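# Close the cardboard box lid over its folded flaps

## Task

Shut the cardboard box by bringing its lid down over the side flaps, which are already folded in. The box, the cakes and the bricks must stay roughly where they were. At the end, neither gripper may be touching the box, a cake or a brick.

## Robot and tools

ROBOT. There are two arms, left_arm and right_arm, and each ends in a two-finger gripper. Every arm has six joints, always listed in this order: waist, shoulder, elbow, wrist pitch, wrist yaw, wrist roll. The stated joint ranges in radians are: waist -2.618 to 3.054, shoulder 0.000 to 3.142, elbow 0.000 to 3.142, wrist pitch -1.571 to 1.571, wrist yaw -1.571 to 1.571, wrist roll -2.094 to 2.094. The true end of a joint may sit up to 0.059 rad either side of the stated value. A target more than 0.059 rad beyond a stated end, and farther out than the joint's last reading, gets the call refused. A joint driven fully against its true end brings the line "joint sent to its limit". If that line is missing, the joint still may not have room to go farther. A cable touching something counts as the hand touching it.

FRAME. All positions are in the scene frame, in metres. The origin is at table-top height, halfway between the two arms' nominal bases. +z points up, +x points out over the table, and left_arm is on the +y side. Left and right in the images do not follow the arm names. Each real base is offset from its nominal spot; a BASES line, if present, gives the calibrated place. Printed hand positions and orientations may be wrong by a few centimetres, more at long reach. The fingers point along the gripper's +z axis and close along its y axis. end_effector_position is the point between the pads, about 1 cm short of the tips.

ROW FORMAT. Every command row holds 14 numbers, with both arms in the same row even when only one moves. The first 7 are left_arm: six absolute joint target angles (rad) and then its opening. The next 7 are right_arm in the same layout. These are target angles, not offsets. The opening runs from -1 (closed) to +1 (fully open). To keep a gripper as it is, repeat its current command, because a 0 is a real half-open command. To keep a resting joint still, resend its value from the "Joint targets" line.

TOOLS.
execute_actions(actions, cameras): actions is a list of actions. Each action is a table of 1 to 15 rows, and each row lasts one 1/30 s step. A short table repeats its last row until 15 steps are done. An empty list only returns state and images. Each step a joint's target is capped near its measured angle: 0.339 rad for waist, shoulder and elbow, and 2.2 for the wrist joints. If targets would carry the gripper more than 200 mm from where it is, that arm's targets are pulled back proportionally.
move(target, speed, blend, opening_speed, blocking, cameras): target is one 14-number row or a list of up to 15 rows. It drives every joint to the absolute angles along a synchronized path, so the hand traces a curve. It does not avoid obstacles or the other arm. speed is in rad/s for the joint with the longest travel, from 0.01 to 12.57, default 0.5; give one value or one per target. blend (rad) rounds the corners between listed targets. opening_speed is per second on the -1..+1 scale, at least 0.2; use a low value to close gently. Paths take at least 0.5 s, and the whole list is limited to 10 s. blocking=false hands the result back early, and a new move then takes over from the running one. The result adds a "move:" line: done, off_target (at rest but more than 0.035 rad away), moving, held, or fault; limits=held means some steps were held back. done does not mean the hand is free of contact.
wait(seconds 0 to 10, cameras): lets time pass while the last commands are held.
stop(cameras): brakes a running move, which needs some distance to do so.
zoom_image(camera, region): camera is cam_left_wrist or cam_right_wrist. region is [x0, y0, x1, y1] in image pixels with the origin at the top left, at most 504x504. It works only on a camera included in the latest images.
finished_scene(scene): give the current scene's number. This ends the scene for good, so the lid must already be closed and stay shut.

RESULTS. Joint positions and Joint velocities give, per arm, six joint values and then the pad gap (0.094 m when fully open). "within noise" means the arm is still. "Joint targets" shows what the joints are heading toward now, and it can change on its own. "Tool commands" shows the current gripper commands. grip_measured uses the opening scale and reads a little wide when empty. Joint torques include the arm's own weight. Positive is toward larger angles, and joints 1 to 3 wrap around at ±28 N m. "joint command not followed" means the clearance check changed that arm's targets. Images come from cam_left_wrist and cam_right_wrist (672x504); they may lag while the arm moves.

CARE. Approach the lid slowly. A fast move or a target far beyond the contact point makes the hit or push harder. Do not knock the box, cakes or bricks, and let nothing fall off the table. Never let the arms strike or squeeze each other. Avoid long stretched-out poses, holding loads and pushing against something immovable: motors heat up, MOTOR HOT appears at 75 °C, an over-temperature fault at 90 °C folds that arm away, and at 100 °C the arm goes limp. While you compose a reply the simulation keeps running. After closing the lid, lift both grippers clear before calling finished_scene.

Each tool is called after "Emit:" by a JSON object that holds its "api" and its "payload".

## Session

Emit:
{"api": "execute_actions", "payload": {"actions": []}}

Scene clock: 0.00 s.
left_arm: end_effector_position=(+0.3921, +0.3348, +0.1475) grip_measured=+1.000 end_effector_quat_wxyz=(+0.692, -0.028, +0.721, +0.032) | right_arm: end_effector_position=(+0.3953, -0.3909, +0.1324) grip_measured=+1.000 end_effector_quat_wxyz=(+0.653, +0.029, +0.756, +0.013)
Joint positions: left_arm=[-0.036 1.557 0.217 1.298 -0.122 0.003 0.094] | right_arm=[-0.07 1.486 0.241 1.098 -0.015 0.057 0.094]
Joint velocities: within noise
Joint torques (N m): no reading
Heat: left arm: 25 °C; right arm: 27 °C.
Joint targets: left_arm=[-0.036 1.550 0.223 1.300 -0.122 0.002] | right_arm=[-0.070 1.480 0.247 1.096 -0.015 0.056]
Tool commands: left_gripper/opening=+1.0 right_gripper/opening=+1.0

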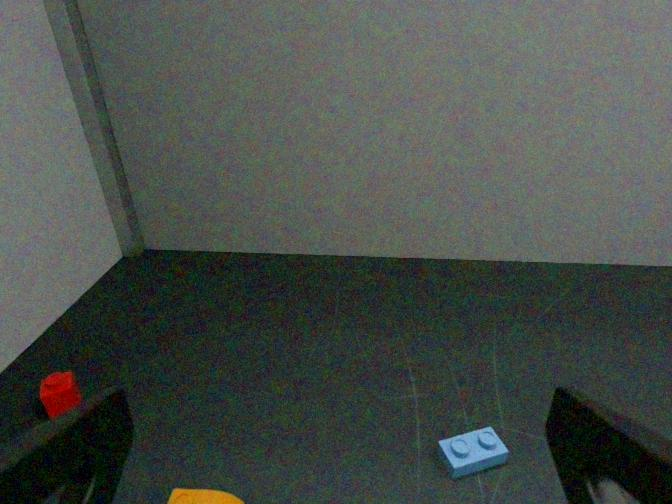

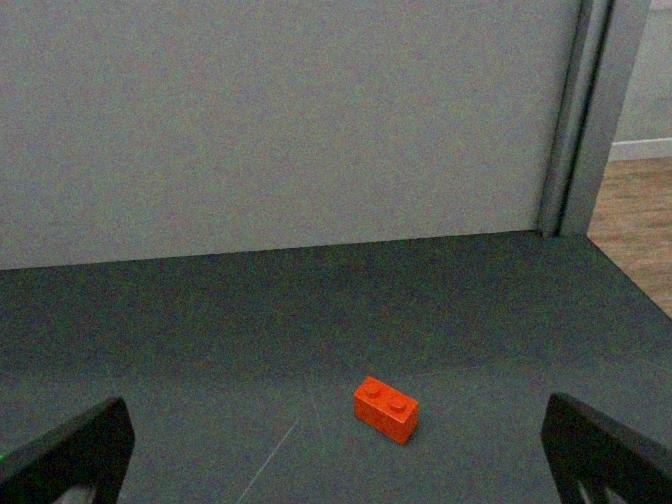

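Emit:
{"api": "move", "payload": {"target": [-0.036, 1.557, 0.517, 1.298, -0.122, 0.003, 1, -0.07, 1.186, 0.241, 1.098, -0.015, 0.057, 1], "cameras": ["cam_left_wrist"]}}

Emit:
{"api": "move", "payload": {"target": [-0.036, 1.557, 0.817, 1.298, -0.122, 0.003, 1, -0.07, 1.186, 0.541, 1.098, -0.015, 0.057, 1], "cameras": ["cam_left_wrist"]}}

Scene clock: 10.43 s.
left_arm: end_effector_position=(+0.4426, +0.3330, +0.2534) grip_measured=+1.000 end_effector_quat_wxyz=(+0.782, -0.035, +0.621, +0.024) | right_arm: end_effector_position=(+0.3766, -0.3903, +0.2336) grip_measured=+1.000 end_effector_quat_wxyz=(+0.755, +0.024, +0.655, +0.014)
Joint positions: left_arm=[-0.036 1.557 0.492 1.293 -0.122 0.003 0.094] | right_arm=[-0.07 1.197 0.241 1.096 -0.015 0.057 0.094]
Joint velocities: within noise
Joint torques (N m): left_arm=[-0.01 -6.34 9.69 1.45 0.04 0.01] | right_arm=[0.03 -3.3 6.57 1.99 0.1 0]
Heat: left arm: 26 °C; right arm: 30 °C.
Joint targets: left_arm=[-0.036 1.557 0.517 1.298 -0.122 0.003] | right_arm=[-0.070 1.186 0.241 1.098 -0.015 0.057]
move: done
camera_calibration:
cam_left_wrist: T_world_to_cam=[[0.0987408, -0.995085, 0.0074709, 0.286921], [-0.205969, -0.0277818, -0.978164, 0.385754], [0.973564, 0.0950459, -0.207699, -0.323993], [0, 0, 0, 1]] pos_world=[0.36655, 0.327022, 0.307894]
Images, in order (width x height): cam_left_wrist 672x504.

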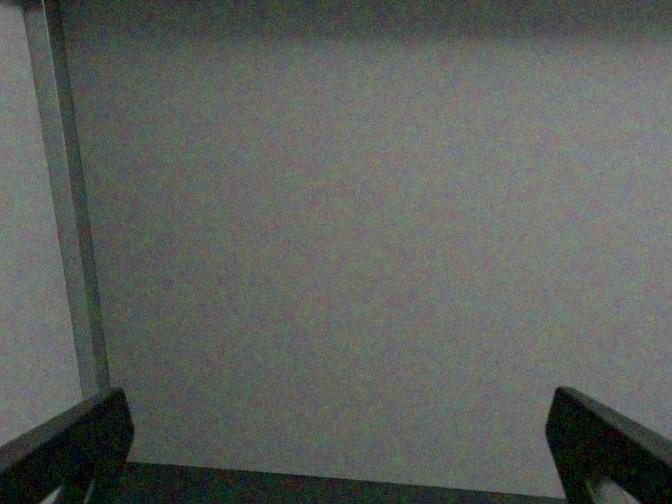

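Scene clock: 11.43 s.
left_arm: end_effector_position=(+0.4625, +0.3322, +0.3795) grip_measured=+1.000 end_effector_quat_wxyz=(+0.865, -0.043, +0.499, +0.015) | right_arm: end_effector_position=(+0.3958, -0.3909, +0.3602) grip_measured=+1.000 end_effector_quat_wxyz=(+0.839, +0.018, +0.543, +0.014)
Joint positions: left_arm=[-0.036 1.557 0.789 1.293 -0.122 0.003 0.094] | right_arm=[-0.07 1.197 0.523 1.096 -0.015 0.057 0.094]
Joint velocities: within noise
Joint torques (N m): left_arm=[-0.23 -7.17 10.99 1.16 0.04 -0.01] | right_arm=[0.06 -3.59 8.87 1.72 0.03 -0.01]
Heat: left arm: 27 °C; right arm: 30 °C.
Joint targets: left_arm=[-0.036 1.557 0.817 1.298 -0.122 0.003] | right_arm=[-0.070 1.186 0.541 1.098 -0.015 0.057]
move: done
camera_calibration:
cam_left_wrist: T_world_to_cam=[[0.0906337, -0.994783, 0.0468207, 0.272055], [0.0885622, -0.0387769, -0.995316, 0.387137], [0.991939, 0.0943557, 0.0845857, -0.436242], [0, 0, 0, 1]] pos_world=[0.373782, 0.32681, 0.409486]
Images, in order (width x height): cam_left_wrist 672x504.

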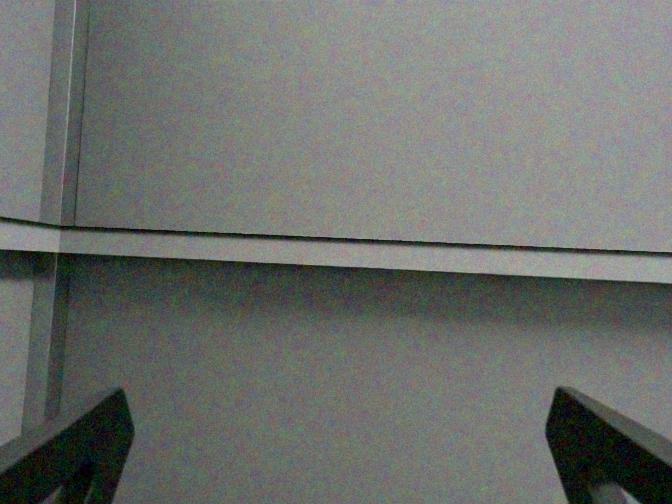

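Emit:
{"api": "move", "payload": {"target": [[-0.036, 0.94, 1.56, -1.12, 0, 0.003, 1, -0.07, 0.94, 1.56, -1.12, 0, 0.057, 1],[-0.6, 0.94, 1.56, -1.12, 0, 0, 1, 0.6, 0.94, 1.56, -1.12, 0, 0, 1]], "speed": 1.5}}

Scene clock: 42.17 s.
left_arm: end_effector_position=(+0.2220, +0.1865, +0.3953) grip_measured=+1.000 end_effector_quat_wxyz=(+0.480, +0.255, +0.826, -0.146) | right_arm: end_effector_position=(+0.2185, -0.2328, +0.4008) grip_measured=+1.000 end_effector_quat_wxyz=(+0.483, -0.264, +0.819, +0.161)
Joint positions: left_arm=[-0.595 0.943 1.534 -1.11 -0.002 0.003 0.094] | right_arm=[0.594 0.943 1.544 -1.102 -0.002 0.009 0.094]
Joint velocities: within noise
Joint torques (N m): left_arm=[-0.64 -0.55 9.52 1.33 -0.03 -0.09] | right_arm=[0.43 0.05 7.16 1.72 0.06 -0.06]
Heat: left arm: 31 °C; right arm: 32 °C.
Joint targets: left_arm=[-0.600 0.940 1.560 -1.120 0.000 0.000] | right_arm=[0.600 0.940 1.560 -1.120 0.000 0.000]
move: done
camera_calibration:
cam_left_wrist: T_world_to_cam=[[-0.560738, -0.82753, -0.0276929, 0.291019], [-0.666788, 0.471142, -0.577425, 0.325877], [0.490884, -0.305319, -0.815974, 0.356511], [0, 0, 0, 1]] pos_world=[0.205471, 0.196142, 0.487132]
cam_right_wrist: T_world_to_cam=[[0.586007, -0.810267, -0.00798891, -0.315037], [-0.618524, -0.440921, -0.650397, 0.337673], [0.523472, 0.386078, -0.759553, 0.363111], [0, 0, 0, 1]] pos_world=[0.203394, -0.246567, 0.492906]

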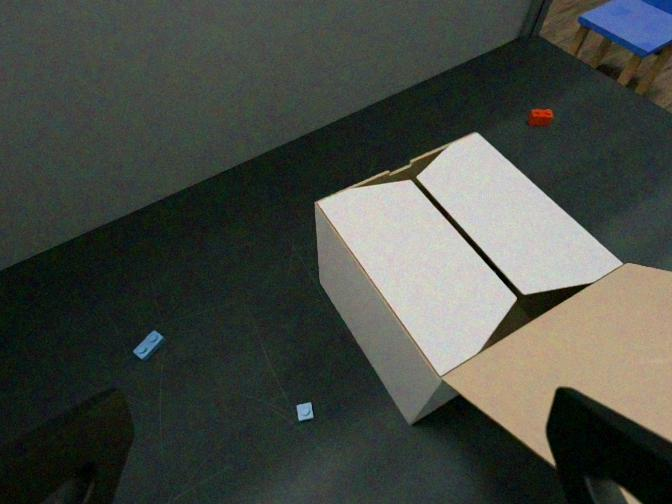

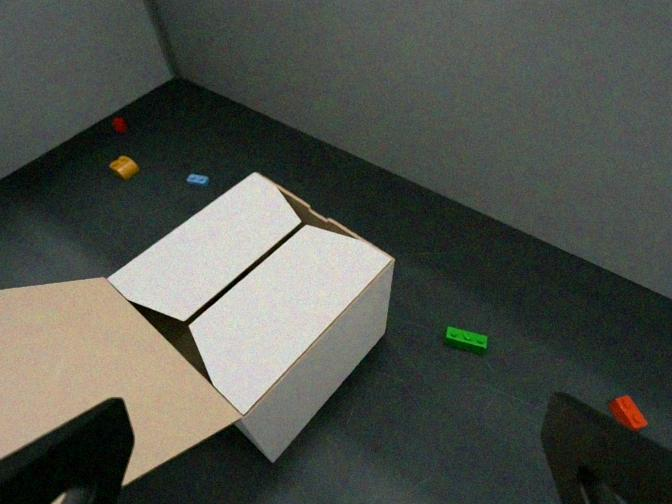

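Emit:
{"api": "move", "payload": {"target": [-1.1, 1.005, 1.932, -1.427, 0, 0, 1, 0.6, 0.94, 1.56, -1.12, 0, 0, 1], "speed": 1.0, "cameras": ["cam_left_wrist"]}}

Scene clock: 77.80 s.
left_arm: end_effector_position=(+0.1055, +0.1502, +0.4511) grip_measured=+1.000 end_effector_quat_wxyz=(+0.434, +0.450, +0.735, -0.263) | right_arm: end_effector_position=(+0.2183, -0.2328, +0.4005) grip_measured=+1.000 end_effector_quat_wxyz=(+0.483, -0.264, +0.819, +0.161)
Joint positions: left_arm=[-1.095 1.004 1.914 -1.416 -0.001 0.003 0.094] | right_arm=[0.594 0.943 1.544 -1.104 -0.002 0.008 0.094]
Joint velocities: within noise
Joint torques (N m): left_arm=[-0.44 0.91 6.82 1.31 -0.07 -0.04] | right_arm=[0.62 0.25 7.06 1.73 0.08 -0.04]
Heat: left arm: 30 °C; right arm: 33 °C.
Joint targets: left_arm=[-1.100 1.005 1.932 -1.427 0.000 0.000] | right_arm=[0.600 0.940 1.560 -1.120 0.000 0.000]
move: done
camera_calibration:
cam_left_wrist: T_world_to_cam=[[-0.889041, -0.457012, -0.0273084, 0.175949], [-0.355424, 0.726556, -0.588039, 0.231057], [0.288582, -0.513085, -0.808372, 0.497235], [0, 0, 0, 1]] pos_world=[0.0950559, 0.167658, 0.542626]
Images, in order (width x height): cam_left_wrist 672x504.

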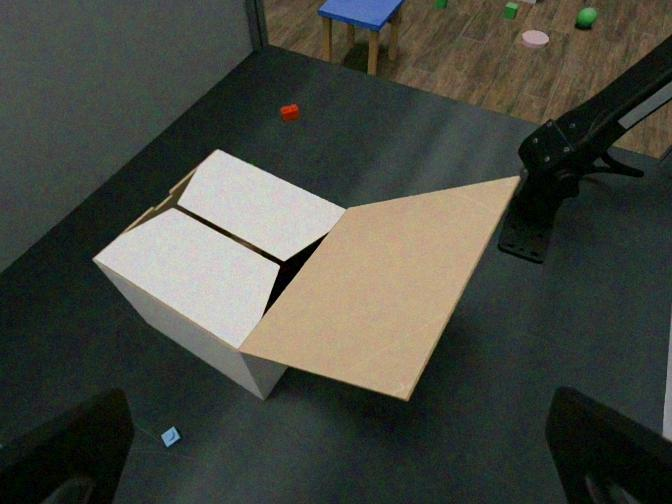

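Emit:
{"api": "move", "payload": {"target": [[-0.45, 1.005, 1.8, -1.427, 0, 0.5, 1, 0.5, 0.94, 1.56, -1.12, 0, 0, 1],[-0.495, 0.887, 0.193, 0.694, 0.291, 1.01, 1, 0.5, 0.94, 1.56, -1.12, 0, 0, 1]], "speed": 1.0}}

Scene clock: 132.33 s.
left_arm: end_effector_position=(+0.2770, +0.1305, +0.2122) grip_measured=+1.000 end_effector_quat_wxyz=(+0.698, +0.552, +0.449, +0.081) | right_arm: end_effector_position=(+0.2307, -0.2513, +0.4004) grip_measured=+1.000 end_effector_quat_wxyz=(+0.490, -0.228, +0.830, +0.139)
Joint positions: left_arm=[-0.49 0.9 0.208 0.679 0.281 1.006 0.094] | right_arm=[0.506 0.943 1.544 -1.104 -0.002 0.008 0.094]
Joint velocities: within noise
Joint torques (N m): left_arm=[-0.27 -2.76 7.43 1.58 0.15 -0.02] | right_arm=[-0.47 0.29 7.13 1.76 0.08 -0.09]
Heat: left arm: 31 °C; right arm: 34 °C.
Joint targets: left_arm=[-0.495 0.887 0.193 0.694 0.291 1.010] | right_arm=[0.500 0.940 1.560 -1.120 0.000 0.000]
move: done
camera_calibration:
cam_left_wrist: T_world_to_cam=[[-0.362275, -0.374363, -0.853586, 0.33154], [0.231062, 0.851137, -0.471356, -0.0376447], [0.902977, -0.367992, -0.221844, -0.0690554], [0, 0, 0, 1]] pos_world=[0.191162, 0.130745, 0.249934]
cam_right_wrist: T_world_to_cam=[[0.512418, -0.858706, -0.00712673, -0.332677], [-0.655503, -0.385772, -0.649228, 0.358836], [0.554747, 0.337348, -0.760561, 0.344498], [0, 0, 0, 1]] pos_world=[0.214578, -0.263459, 0.492607]

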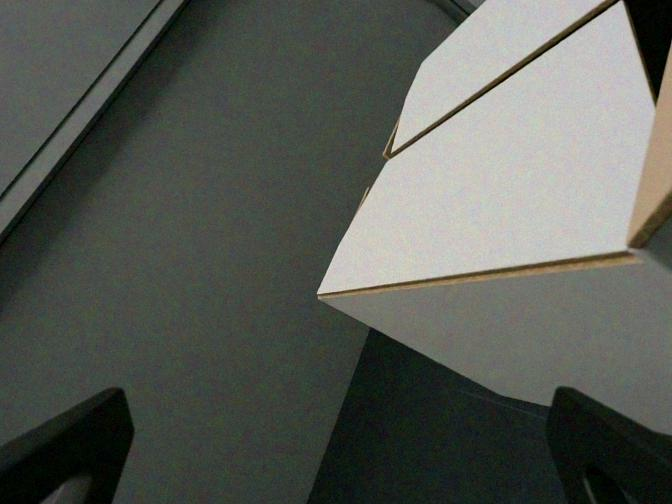

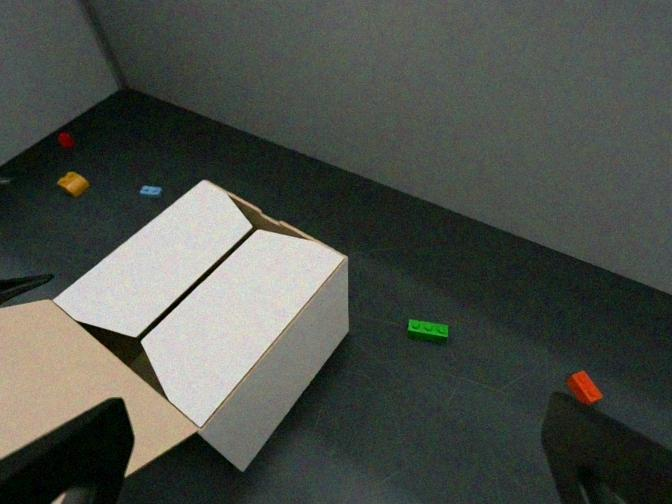

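Emit:
{"api": "move", "payload": {"target": [-0.685, 1.022, 0.109, 0.913, 0.362, 1.01, 1, 0.5, 0.94, 1.56, -1.12, 0, 0, 1], "speed": 0.5}}

Scene clock: 140.63 s.
left_arm: end_effector_position=(+0.2238, +0.0778, +0.1908) grip_measured=+1.000 end_effector_quat_wxyz=(+0.708, +0.602, +0.369, -0.009) | right_arm: end_effector_position=(+0.2306, -0.2513, +0.4004) grip_measured=+1.000 end_effector_quat_wxyz=(+0.489, -0.228, +0.830, +0.139)
Joint positions: left_arm=[-0.681 1.021 0.126 0.898 0.352 1.006 0.094] | right_arm=[0.506 0.943 1.544 -1.104 -0.002 0.008 0.094]
Joint velocities: within noise
Joint torques (N m): left_arm=[-0.25 -1.78 6.76 1.6 0.11 0.03] | right_arm=[-0.46 0.24 7.15 1.76 0.05 -0.07]
Heat: left arm: 32 °C; right arm: 34 °C.
Joint targets: left_arm=[-0.685 1.022 0.109 0.913 0.362 1.010] | right_arm=[0.500 0.940 1.560 -1.120 0.000 0.000]
move: done
camera_calibration:
cam_left_wrist: T_world_to_cam=[[-0.435968, -0.276784, -0.856343, 0.283701], [0.449765, 0.757174, -0.473708, -0.0317607], [0.779515, -0.591675, -0.205616, -0.00321342], [0, 0, 0, 1]] pos_world=[0.140474, 0.100671, 0.22724]
cam_right_wrist: T_world_to_cam=[[0.512396, -0.85872, -0.00712278, -0.332764], [-0.655738, -0.385895, -0.648917, 0.358662], [0.554489, 0.337173, -0.760826, 0.344672], [0, 0, 0, 1]] pos_world=[0.214578, -0.263559, 0.492607]

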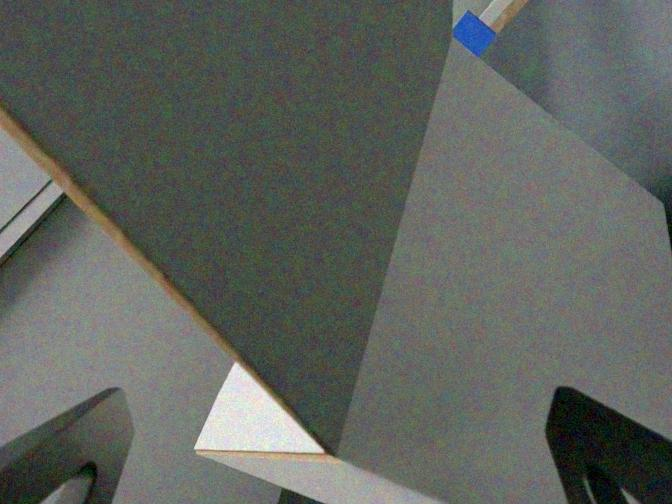

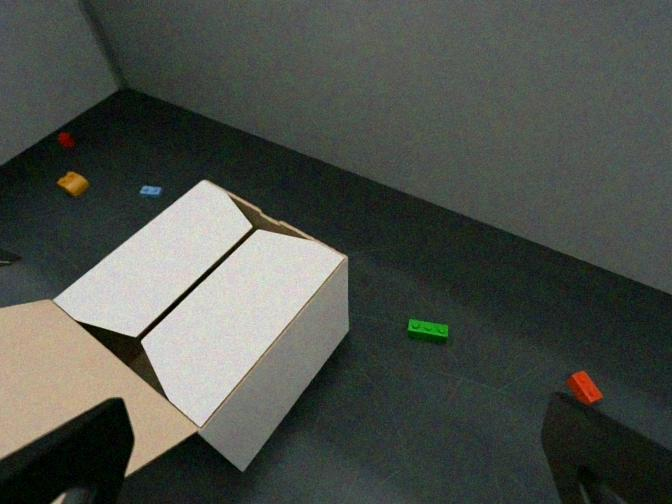

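Emit:
{"api": "move", "payload": {"target": [-0.795, 0.782, 0.249, 0.533, 0.60, 1.01, 1, 0.5, 0.94, 1.56, -1.12, 0, 0, 1], "speed": 0.3}}

Scene clock: 147.27 s.
left_arm: end_effector_position=(+0.1483, +0.0506, +0.2139) grip_measured=+1.000 end_effector_quat_wxyz=(+0.682, +0.665, +0.271, -0.137) | right_arm: end_effector_position=(+0.2306, -0.2513, +0.4004) grip_measured=+1.000 end_effector_quat_wxyz=(+0.489, -0.228, +0.830, +0.139)
Joint positions: left_arm=[-0.79 0.792 0.211 0.544 0.589 1.006 0.094] | right_arm=[0.506 0.943 1.544 -1.104 -0.002 0.008 0.094]
Joint velocities: within noise
Joint torques (N m): left_arm=[-0.44 -1.72 12.94 1.31 0.15 0.01] | right_arm=[-0.46 0.17 7.08 1.78 0.06 -0.07]
Heat: left arm: 32 °C; right arm: 34 °C.
Joint targets: left_arm=[-0.795 0.782 0.249 0.533 0.600 1.010] | right_arm=[0.500 0.940 1.560 -1.120 0.000 0.000]
move: off_target (left_arm); left_arm: the elbow is farthest, 0.038 rad from its target
camera_calibration:
cam_left_wrist: T_world_to_cam=[[-0.527977, -0.0872203, -0.844768, 0.264593], [0.666774, 0.573489, -0.475943, 0.0112948], [0.525977, -0.814557, -0.244633, 0.101482], [0, 0, 0, 1]] pos_world=[0.0787907, 0.0992633, 0.253721]
cam_right_wrist: T_world_to_cam=[[0.512396, -0.85872, -0.00712278, -0.332764], [-0.655738, -0.385895, -0.648917, 0.358662], [0.554489, 0.337173, -0.760826, 0.344672], [0, 0, 0, 1]] pos_world=[0.214578, -0.263559, 0.492607]

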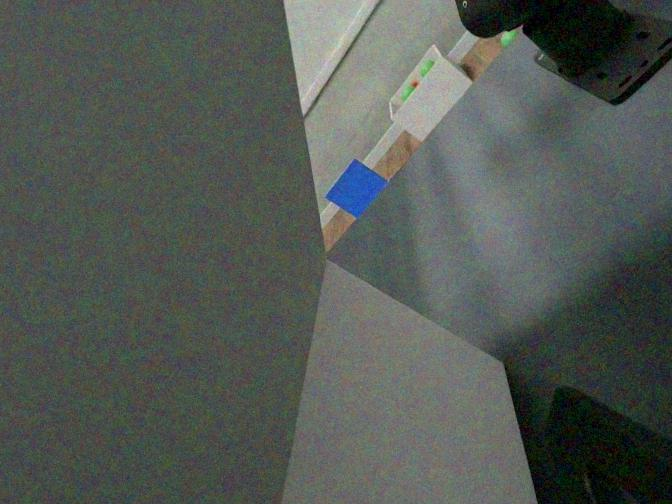

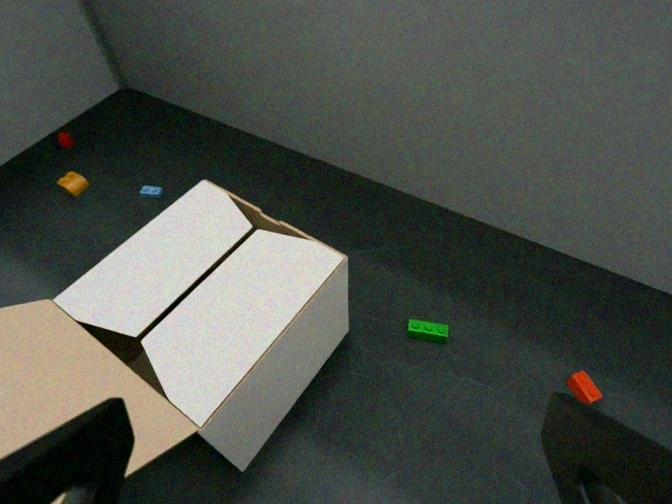

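Emit:
{"api": "move", "payload": {"target": [-0.523, 0.829, 0.188, 0.641, 1.048, 1.01, 1, 0.5, 0.94, 1.56, -1.12, 0, 0, 1], "speed": 0.4}}

Emit:
{"api": "move", "payload": {"target": [-0.495, 0.887, 0.345, 0.542, 1.163, 1.01, 1, 0.5, 0.94, 1.56, -1.12, 0, 0, 1], "speed": 0.3}}

Scene clock: 182.37 s.
left_arm: end_effector_position=(+0.1411, +0.0750, +0.2227) grip_measured=+1.000 end_effector_quat_wxyz=(+0.683, +0.677, +0.193, -0.192) | right_arm: end_effector_position=(+0.2306, -0.2513, +0.4003) grip_measured=+1.000 end_effector_quat_wxyz=(+0.489, -0.228, +0.830, +0.139)
Joint positions: left_arm=[-0.528 0.828 0.211 0.632 1.038 1.006 0.094] | right_arm=[0.506 0.943 1.544 -1.105 -0.002 0.008 0.094]
Joint velocities: within noise
Joint torques (N m): left_arm=[0.59 -0.62 6.97 1.23 0.12 0.03] | right_arm=[-0.46 0.14 7.1 1.77 0.06 -0.05]
Heat: left arm: 35 °C; right arm: 35 °C.
Joint targets: left_arm=[-0.523 0.829 0.188 0.641 1.048 1.010] | right_arm=[0.500 0.940 1.560 -1.120 0.000 0.000]
move: done
camera_calibration:
cam_left_wrist: T_world_to_cam=[[-0.505681, -0.0210528, -0.862464, 0.266257], [0.777775, 0.421447, -0.466314, -0.0000748673], [0.3733, -0.906609, -0.196743, 0.145099], [0, 0, 0, 1]] pos_world=[0.0805339, 0.137185, 0.258149]
cam_right_wrist: T_world_to_cam=[[0.512477, -0.858672, -0.00713586, -0.332711], [-0.655909, -0.386072, -0.648639, 0.358383], [0.554213, 0.337093, -0.761063, 0.344807], [0, 0, 0, 1]] pos_world=[0.214477, -0.26356, 0.492507]

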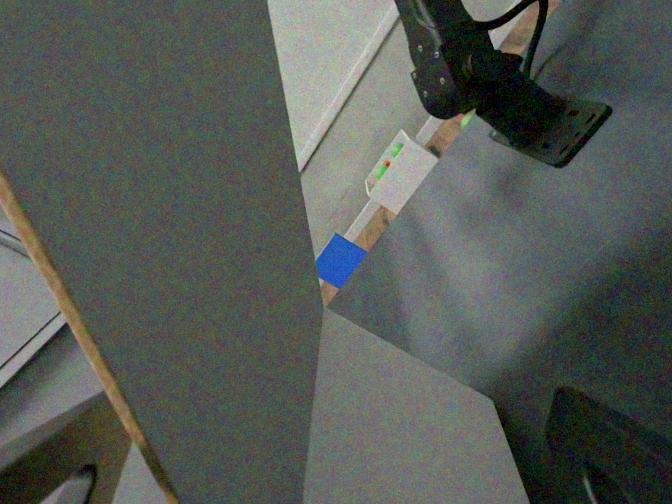

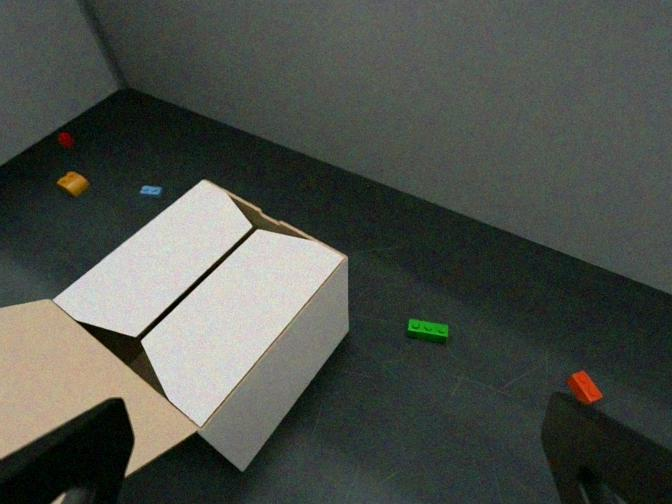

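Scene clock: 183.53 s.
left_arm: end_effector_position=(+0.1408, +0.0719, +0.2384) grip_measured=+1.000 end_effector_quat_wxyz=(+0.667, +0.688, +0.173, -0.229) | right_arm: end_effector_position=(+0.2306, -0.2513, +0.4003) grip_measured=+1.000 end_effector_quat_wxyz=(+0.489, -0.228, +0.830, +0.139)
Joint positions: left_arm=[-0.5 0.884 0.311 0.558 1.152 1.006 0.094] | right_arm=[0.506 0.943 1.544 -1.105 -0.002 0.008 0.094]
Joint velocities: within noise
Joint torques (N m): left_arm=[0.39 -1.13 11.93 0.97 0.16 0.01] | right_arm=[-0.55 0.13 7.1 1.76 0.11 -0.07]
Heat: left arm: 35 °C; right arm: 35 °C.
Joint targets: left_arm=[-0.495 0.887 0.345 0.542 1.163 1.010] | right_arm=[0.500 0.940 1.560 -1.120 0.000 0.000]
move: done
camera_calibration:
cam_left_wrist: T_world_to_cam=[[-0.527087, 0.0364657, -0.849028, 0.27522], [0.79955, 0.359775, -0.480918, 0.0136071], [0.287922, -0.932326, -0.218789, 0.164613], [0, 0, 0, 1]] pos_world=[0.0867895, 0.138541, 0.276229]
cam_right_wrist: T_world_to_cam=[[0.512477, -0.858672, -0.00713586, -0.332711], [-0.655909, -0.386072, -0.648639, 0.358383], [0.554213, 0.337093, -0.761063, 0.344807], [0, 0, 0, 1]] pos_world=[0.214477, -0.26356, 0.492507]

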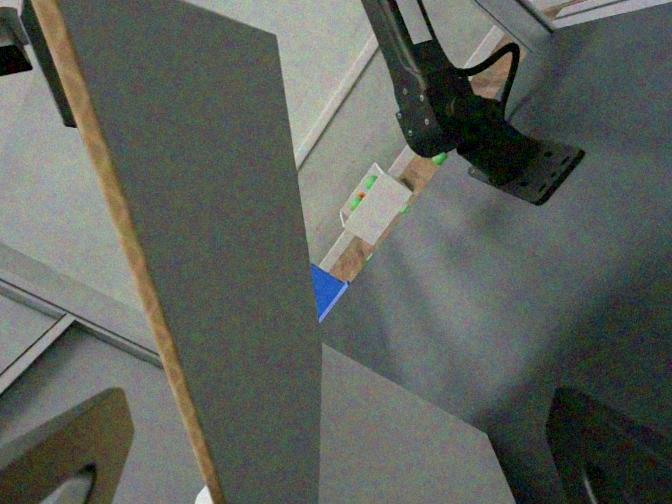

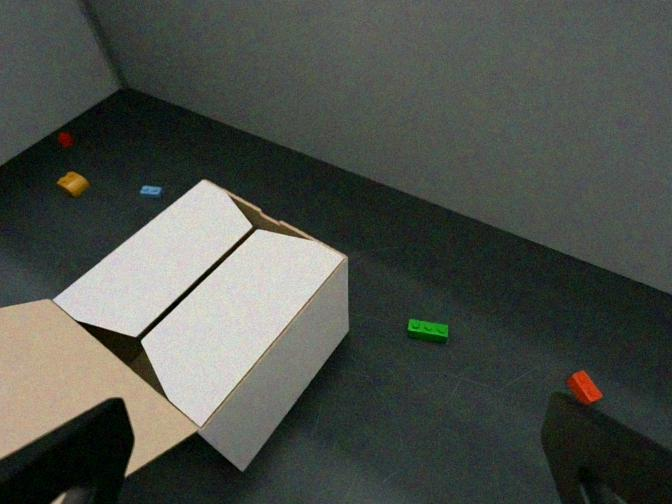

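Emit:
{"api": "move", "payload": {"target": [-0.577, 0.843, 0.448, 0.42, 1.029, 0.9, 1, 0.5, 0.94, 1.56, -1.12, 0, 0, 1], "speed": 0.3}}

Scene clock: 208.30 s.
left_arm: end_effector_position=(+0.1454, +0.0600, +0.2660) grip_measured=+1.000 end_effector_quat_wxyz=(+0.663, +0.674, +0.218, -0.242) | right_arm: end_effector_position=(+0.2306, -0.2513, +0.4003) grip_measured=+1.000 end_effector_quat_wxyz=(+0.489, -0.228, +0.830, +0.139)
Joint positions: left_arm=[-0.572 0.853 0.412 0.435 1.034 0.913 0.094] | right_arm=[0.506 0.943 1.544 -1.105 -0.002 0.008 0.094]
Joint velocities: within noise
Joint torques (N m): left_arm=[-0.1 -2.36 12.41 1.04 -0.02 -0.16] | right_arm=[-0.62 0.31 7.12 1.78 0.07 -0.08]
Heat: left arm: 35 °C; right arm: 36 °C.
Joint targets: left_arm=[-0.577 0.843 0.448 0.420 1.029 0.900] | right_arm=[0.500 0.940 1.560 -1.120 0.000 0.000]
move: off_target (left_arm); left_arm: the elbow is farthest, 0.036 rad from its target
camera_calibration:
cam_left_wrist: T_world_to_cam=[[-0.599319, 0.0125282, -0.800412, 0.3006], [0.73766, 0.397005, -0.546118, 0.051663], [0.310926, -0.917731, -0.247174, 0.16165], [0, 0, 0, 1]] pos_world=[0.0917841, 0.124075, 0.308773]
cam_right_wrist: T_world_to_cam=[[0.512477, -0.858672, -0.00713586, -0.332711], [-0.655909, -0.386072, -0.648639, 0.358383], [0.554213, 0.337093, -0.761063, 0.344807], [0, 0, 0, 1]] pos_world=[0.214477, -0.26356, 0.492507]

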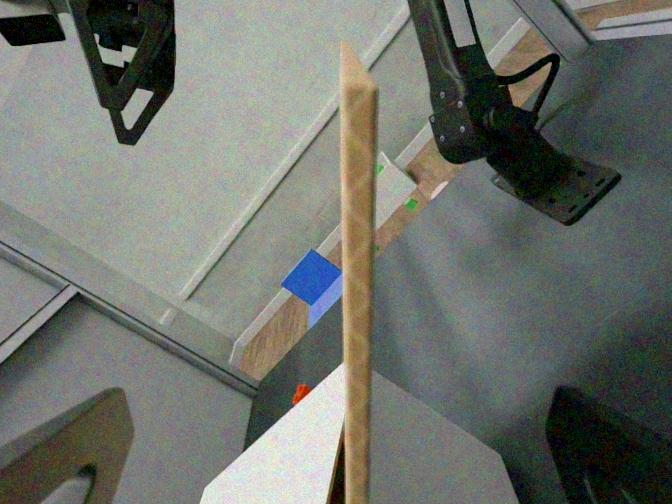

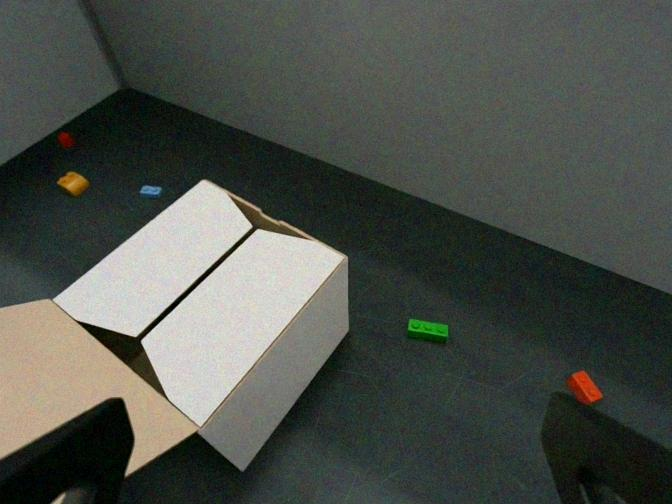

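Emit:
{"api": "move", "payload": {"target": [[-0.572, 0.85, 0.448, 0.42, 1.029, 0.9, 0.2, 0.5, 0.94, 1.56, -1.12, 0, 0, 1],[-0.4545, 1.015, 0.672, 0.368, 1.116, 0.436, 0.2, 0.5, 0.94, 1.56, -1.12, 0, 0, 1],[-0.361, 1.228, 0.839, 0.414, 1.175, 0.0, 0.2, 0.5, 0.94, 1.56, -1.12, 0, 0, 1]], "speed": 0.4, "blend": 0.1}}

Scene clock: 215.80 s.
left_arm: end_effector_position=(+0.2522, +0.0597, +0.3160) grip_measured=+0.203 end_effector_quat_wxyz=(+0.502, +0.490, +0.515, -0.493) | right_arm: end_effector_position=(+0.2306, -0.2513, +0.4003) grip_measured=+1.000 end_effector_quat_wxyz=(+0.489, -0.228, +0.830, +0.139)
Joint positions: left_arm=[-0.367 1.225 0.797 0.401 1.168 0.008 0.057] | right_arm=[0.506 0.943 1.544 -1.105 -0.002 0.008 0.094]
Joint velocities: within noise
Joint torques (N m): left_arm=[0.4 -4.16 13.05 1.27 0.15 -0.11] | right_arm=[-0.58 0.21 6.99 1.75 0.07 -0.1]
Heat: left arm: 35 °C; right arm: 36 °C.
Joint targets: left_arm=[-0.361 1.228 0.839 0.414 1.175 0.000] | right_arm=[0.500 0.940 1.560 -1.120 0.000 0.000]
move: off_target (left_arm); blend cut to 0 rad at target 1; left_arm: the elbow is farthest, 0.042 rad from its target
camera_calibration:
cam_left_wrist: T_world_to_cam=[[-0.998879, -0.0471461, -0.00429045, 0.257383], [-0.0165004, 0.431666, -0.901883, 0.300872], [0.0443723, -0.900801, -0.43196, 0.265012], [0, 0, 0, 1]] pos_world=[0.2503, 0.120981, 0.38693]
cam_right_wrist: T_world_to_cam=[[0.512551, -0.85863, -0.00679304, -0.3328], [-0.655766, -0.386322, -0.648634, 0.358323], [0.554312, 0.336913, -0.76107, 0.344708], [0, 0, 0, 1]] pos_world=[0.214478, -0.26346, 0.492507]

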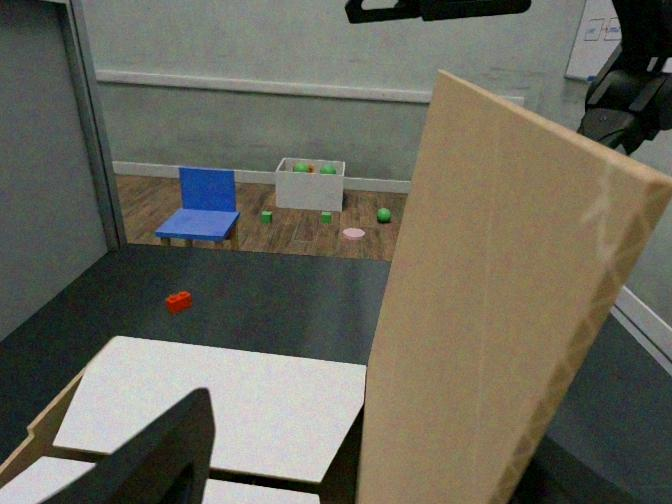

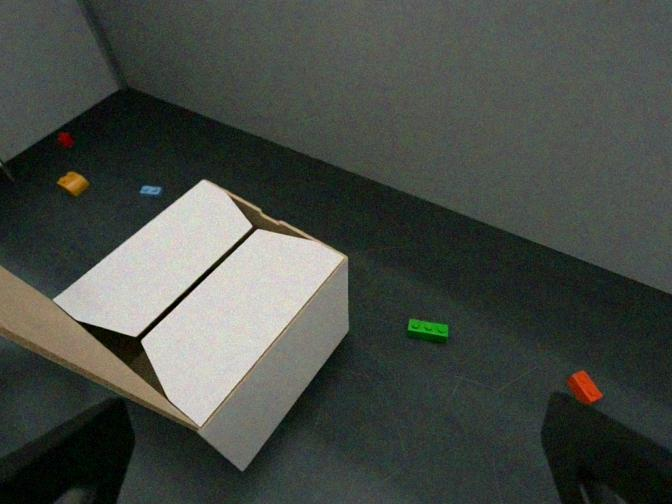

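Emit:
{"api": "move", "payload": {"target": [[-0.303, 1.438, 0.945, 0.521, 1.18, -0.436, 0.2, 0.5, 0.94, 1.56, -1.12, 0, 0, 1],[-0.271, 1.639, 0.98, 0.688, 1.16, -0.873, 0.2, 0.5, 0.94, 1.56, -1.12, 0, 0, 1]], "speed": 0.4, "blend": 0.1}}

Scene clock: 220.73 s.
left_arm: end_effector_position=(+0.3570, +0.0589, +0.2691) grip_measured=+0.203 end_effector_quat_wxyz=(+0.278, +0.196, +0.682, -0.647) | right_arm: end_effector_position=(+0.2306, -0.2513, +0.4003) grip_measured=+1.000 end_effector_quat_wxyz=(+0.489, -0.228, +0.830, +0.139)
Joint positions: left_arm=[-0.277 1.632 0.94 0.672 1.167 -0.868 0.057] | right_arm=[0.506 0.943 1.544 -1.105 -0.002 0.008 0.094]
Joint velocities: within noise
Joint torques (N m): left_arm=[0.51 -7.47 12.16 1.27 -0.01 -0.03] | right_arm=[-0.57 0.31 7.06 1.77 0.06 -0.1]
Heat: left arm: 35 °C; right arm: 36 °C.
Joint targets: left_arm=[-0.271 1.639 0.980 0.688 1.160 -0.873] | right_arm=[0.500 0.940 1.560 -1.120 0.000 0.000]
move: off_target (left_arm); left_arm: the elbow is farthest, 0.040 rad from its target
camera_calibration:
cam_left_wrist: T_world_to_cam=[[-0.640855, -0.0998152, 0.761145, 0.0311308], [-0.74165, 0.336424, -0.580322, 0.43853], [-0.198142, -0.936406, -0.289627, 0.289768], [0, 0, 0, 1]] pos_world=[0.402601, 0.126916, 0.314718]
cam_right_wrist: T_world_to_cam=[[0.512551, -0.85863, -0.00679304, -0.3328], [-0.655766, -0.386322, -0.648634, 0.358323], [0.554312, 0.336913, -0.76107, 0.344708], [0, 0, 0, 1]] pos_world=[0.214478, -0.26346, 0.492507]

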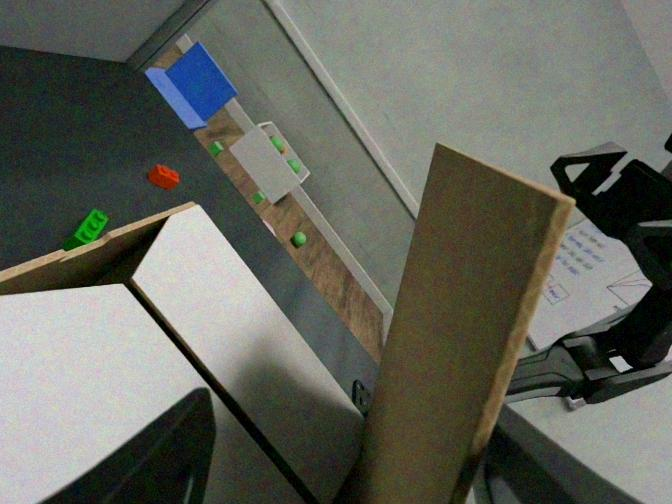

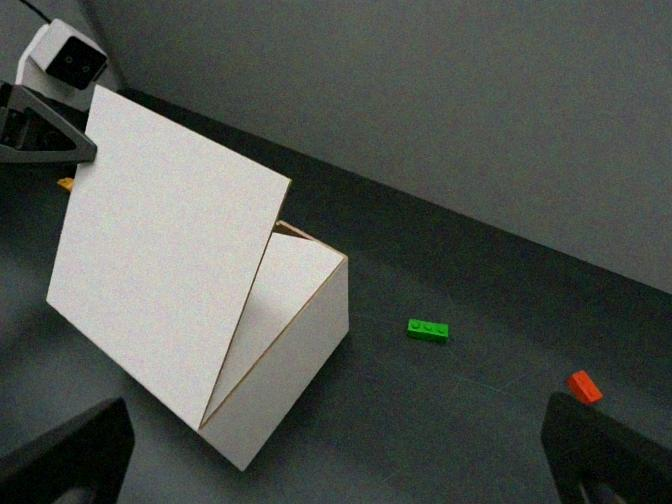

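Emit:
{"api": "move", "payload": {"target": [[-0.26, 1.792, 0.96, 0.858, 1.136, -1.222, 0.2, 0.5, 0.94, 1.56, -1.12, 0, 0, 1],[-0.01, 1.792, 0.96, 0.858, 1.136, -1.222, 0.2, 0.5, 0.94, 1.56, -1.12, 0, 0, 1]], "speed": 0.4, "cameras": ["cam_right_wrist"]}}

Scene clock: 228.40 s.
left_arm: end_effector_position=(+0.4405, +0.1613, +0.2332) grip_measured=+0.203 end_effector_quat_wxyz=(+0.267, -0.025, +0.707, -0.655) | right_arm: end_effector_position=(+0.2306, -0.2513, +0.4003) grip_measured=+1.000 end_effector_quat_wxyz=(+0.489, -0.228, +0.830, +0.139)
Joint positions: left_arm=[-0.008 1.784 0.94 0.842 1.139 -1.218 0.057] | right_arm=[0.506 0.943 1.544 -1.105 -0.002 0.008 0.094]
Joint velocities: within noise
Joint torques (N m): left_arm=[-0.09 -8.5 9.87 1.25 -0.07 -0.08] | right_arm=[-0.61 0.08 6.9 1.76 0.05 -0.06]
Heat: left arm: 35 °C; right arm: 36 °C.
Joint targets: left_arm=[-0.010 1.792 0.960 0.858 1.136 -1.222] | right_arm=[0.500 0.940 1.560 -1.120 0.000 0.000]
move: done
camera_calibration:
cam_right_wrist: T_world_to_cam=[[0.512551, -0.85863, -0.00679304, -0.3328], [-0.655766, -0.386322, -0.648634, 0.358323], [0.554312, 0.336913, -0.76107, 0.344708], [0, 0, 0, 1]] pos_world=[0.214478, -0.26346, 0.492507]
Images, in order (width x height): cam_right_wrist 672x504.

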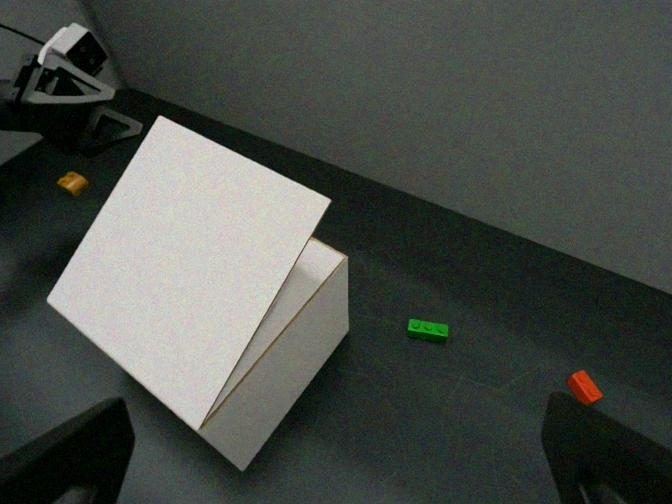

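Emit:
{"api": "move", "payload": {"target": [[0.1, 1.6, 0.96, 0.858, 1.0, -1.0, 0.2, 0.712, 1.544, 1.594, -0.55, 0, 0, -1],[0.15, 1.4, 0.96, 0.7, 0.8, -0.8, 0.2, 0.714, 1.652, 1.158, -0.006, 0, 0, -1]], "speed": 0.4}}

Scene clock: 243.10 s.
left_arm: end_effector_position=(+0.4422, +0.2587, +0.3617) grip_measured=+0.203 end_effector_quat_wxyz=(+0.597, +0.009, +0.651, -0.469) | right_arm: end_effector_position=(+0.3838, -0.0406, +0.1998) grip_measured=-0.994 end_effector_quat_wxyz=(+0.469, -0.312, +0.805, +0.186)
Joint positions: left_arm=[0.145 1.423 0.94 0.706 0.81 -0.815 0.057] | right_arm=[0.709 1.646 1.164 -0.03 -0.002 0.007 0]
Joint velocities: within noise
Joint torques (N m): left_arm=[0.34 -8.39 10.93 1.12 -0.13 0.11] | right_arm=[0.43 -6.8 7.31 2.12 0.06 -0.08]
Heat: left arm: 34 °C; right arm: 37 °C.
Joint targets: left_arm=[0.150 1.400 0.960 0.700 0.800 -0.800] | right_arm=[0.714 1.652 1.158 -0.006 0.000 0.000]
move: done
camera_calibration:
cam_left_wrist: T_world_to_cam=[[-0.567537, -0.579079, 0.585294, 0.190298], [-0.577251, -0.227041, -0.784368, 0.63515], [0.587097, -0.78302, -0.20542, 0.103249], [0, 0, 0, 1]] pos_world=[0.414025, 0.335249, 0.40802]
cam_right_wrist: T_world_to_cam=[[0.675919, -0.73695, -0.00613207, -0.28965], [-0.567361, -0.515028, -0.642532, 0.369822], [0.470356, 0.437779, -0.766234, 0.0735576], [0, 0, 0, 1]] pos_world=[0.371004, -0.0551911, 0.292208]

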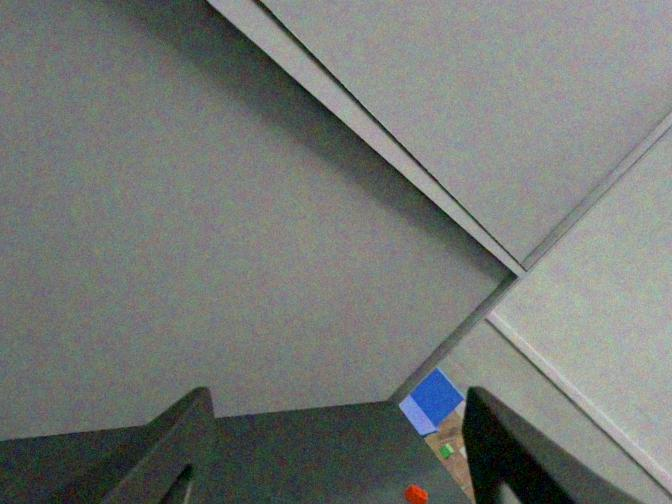

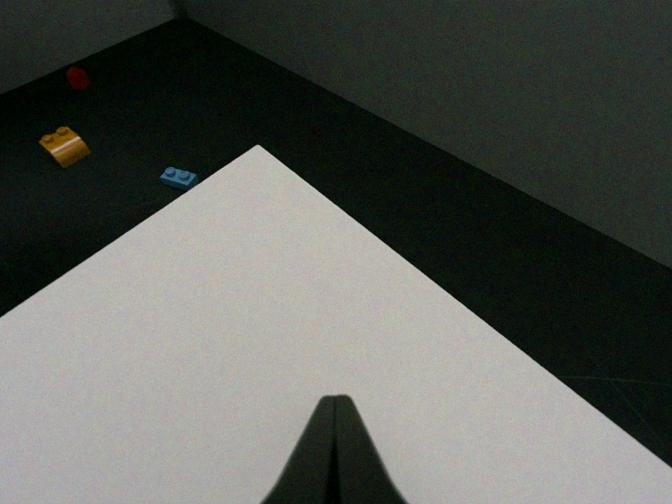

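Emit:
{"api": "move", "payload": {"target": [0.15, 1.4, 0.96, 0.7, 0.8, -0.8, 0.2, 0.714, 1.652, 1.115, 0.0, 0, 0, -1], "speed": 0.2}}

Scene clock: 246.23 s.
left_arm: end_effector_position=(+0.4423, +0.2588, +0.3617) grip_measured=+0.203 end_effector_quat_wxyz=(+0.597, +0.009, +0.651, -0.469) | right_arm: end_effector_position=(+0.3789, -0.0451, +0.1832) grip_measured=-0.994 end_effector_quat_wxyz=(+0.456, -0.315, +0.812, +0.181)
Joint positions: left_arm=[0.145 1.423 0.94 0.706 0.81 -0.814 0.057] | right_arm=[0.709 1.646 1.124 -0.023 -0.002 0.007 0]
Joint velocities: within noise
Joint torques (N m): left_arm=[0.49 -8.51 10.96 1.13 -0.15 0.11] | right_arm=[0.44 -6.63 6.95 2.12 0.12 -0.12]
Heat: left arm: 34 °C; right arm: 37 °C.
Joint targets: left_arm=[0.150 1.400 0.960 0.700 0.800 -0.800] | right_arm=[0.714 1.652 1.115 0.000 0.000 0.000]
move: done
camera_calibration:
cam_left_wrist: T_world_to_cam=[[-0.56713, -0.579734, 0.58504, 0.190627], [-0.576975, -0.227259, -0.784509, 0.635168], [0.587762, -0.782472, -0.205606, 0.102864], [0, 0, 0, 1]] pos_world=[0.414126, 0.335348, 0.40792]
cam_right_wrist: T_world_to_cam=[[0.675776, -0.737083, -0.00594783, -0.289772], [-0.582331, -0.528913, -0.617367, 0.354385], [0.451905, 0.420665, -0.786653, 0.0750694], [0, 0, 0, 1]] pos_world=[0.368266, -0.0577261, 0.276116]

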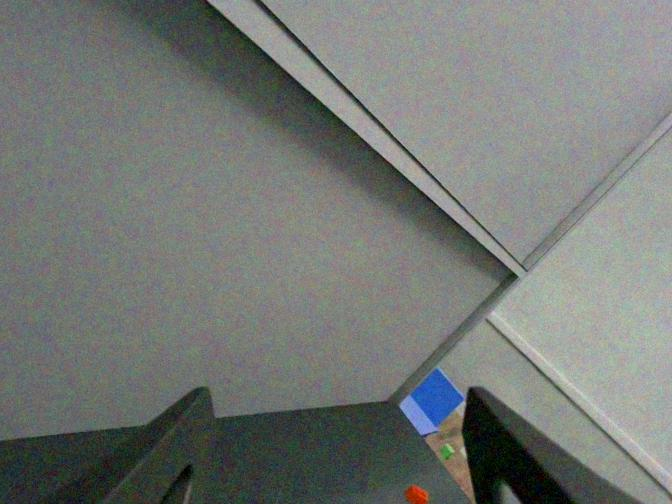

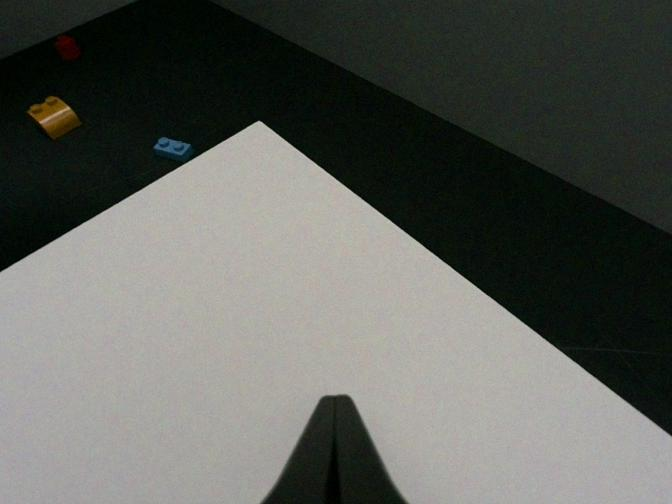

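Emit:
{"api": "move", "payload": {"target": [0.15, 1.4, 0.96, 0.7, 0.8, -0.8, 0.2, 0.714, 1.652, 1.07, 0.03, 0, 0, -1], "speed": 0.2, "cameras": ["cam_right_wrist"]}}

Scene clock: 250.60 s.
left_arm: end_effector_position=(+0.4423, +0.2588, +0.3616) grip_measured=+0.203 end_effector_quat_wxyz=(+0.597, +0.009, +0.651, -0.469) | right_arm: end_effector_position=(+0.3793, -0.0447, +0.1801) grip_measured=-0.994 end_effector_quat_wxyz=(+0.467, -0.313, +0.806, +0.185)
Joint positions: left_arm=[0.145 1.423 0.94 0.706 0.81 -0.814 0.057] | right_arm=[0.709 1.646 1.088 0.039 -0.002 0.007 0]
Joint velocities: within noise
Joint torques (N m): left_arm=[0.44 -8.34 10.89 1.13 -0.22 0.11] | right_arm=[0.42 -6.68 6.24 1.79 0.06 -0.05]
Heat: left arm: 34 °C; right arm: 38 °C.
Joint targets: left_arm=[0.150 1.400 0.960 0.700 0.800 -0.800] | right_arm=[0.714 1.652 1.070 0.030 0.000 0.000]
move: done
camera_calibration:
cam_right_wrist: T_world_to_cam=[[0.675867, -0.736999, -0.00604965, -0.289799], [-0.570421, -0.517872, -0.637517, 0.352634], [0.466717, 0.434328, -0.770412, 0.0643197], [0, 0, 0, 1]] pos_world=[0.366996, -0.0588982, 0.27261]
Images, in order (width x height): cam_right_wrist 672x504.

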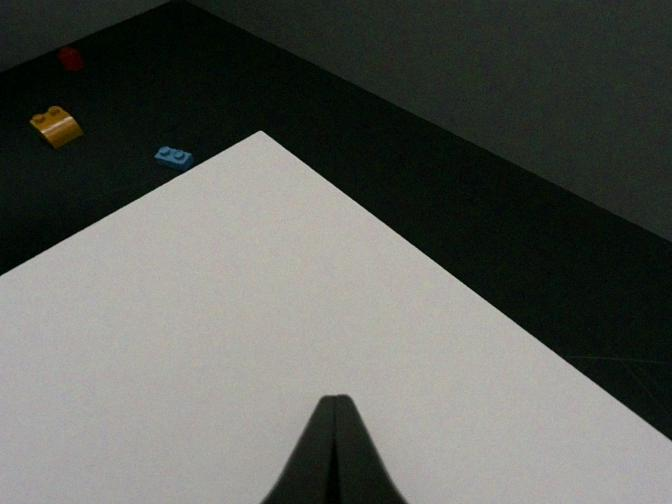

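Emit:
{"api": "move", "payload": {"target": [[0.15, 1.3, 1.1, 0.7, 0.8, -0.8, 0.2, 0.712, 1.544, 1.4, -0.4, 0, 0, -1],[-0.3, 1.0, 1.5, -1.0, 0.0, 0, 0.2, 0.5, 0.94, 1.56, -1.12, 0, 0, -1]], "speed": 0.8}}

Scene clock: 257.83 s.
left_arm: end_effector_position=(+0.2873, +0.2423, +0.3786) grip_measured=+0.203 end_effector_quat_wxyz=(+0.491, +0.126, +0.858, -0.079) | right_arm: end_effector_position=(+0.2306, -0.2513, +0.4007) grip_measured=-0.994 end_effector_quat_wxyz=(+0.490, -0.228, +0.830, +0.139)
Joint positions: left_arm=[-0.295 1.006 1.466 -0.99 0.007 -0.01 0.057] | right_arm=[0.506 0.942 1.543 -1.103 -0.002 0.007 0]
Joint velocities: within noise
Joint torques (N m): left_arm=[-0.44 -1.74 10.58 1.27 -0.09 0.04] | right_arm=[-0.69 0.27 7.17 1.78 0.04 -0.09]
Heat: left arm: 34 °C; right arm: 38 °C.
Joint targets: left_arm=[-0.300 1.000 1.500 -1.000 0.000 0.000] | right_arm=[0.500 0.940 1.560 -1.120 0.000 0.000]
move: done
camera_calibration:
cam_left_wrist: T_world_to_cam=[[-0.29332, -0.955942, -0.0117348, 0.321587], [-0.78429, 0.247633, -0.56883, 0.418032], [0.546675, -0.157646, -0.822371, 0.278447], [0, 0, 0, 1]] pos_world=[0.269966, 0.247796, 0.470549]
cam_right_wrist: T_world_to_cam=[[0.512894, -0.85843, -0.00616509, -0.333163], [-0.654156, -0.386174, -0.650345, 0.359018], [0.555895, 0.337591, -0.759614, 0.34422], [0, 0, 0, 1]] pos_world=[0.214381, -0.263559, 0.492907]

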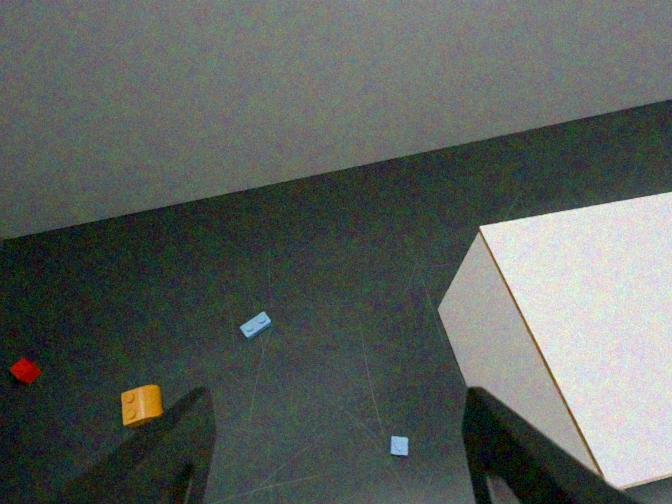

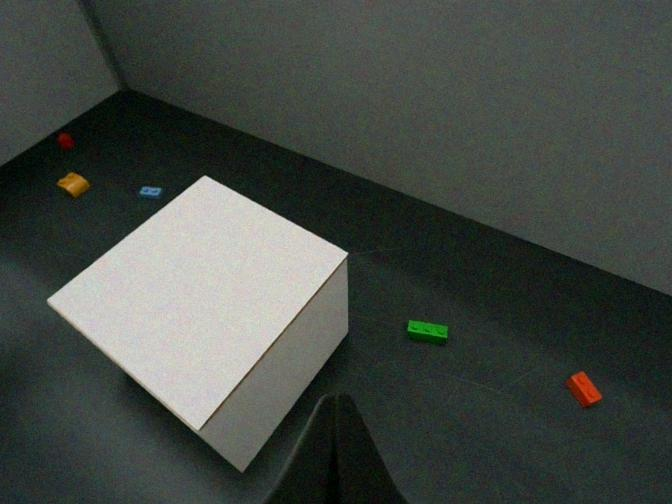

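Emit:
{"api": "finished_scene", "payload": {"scene": 1}}

The scene is finished: the task was done.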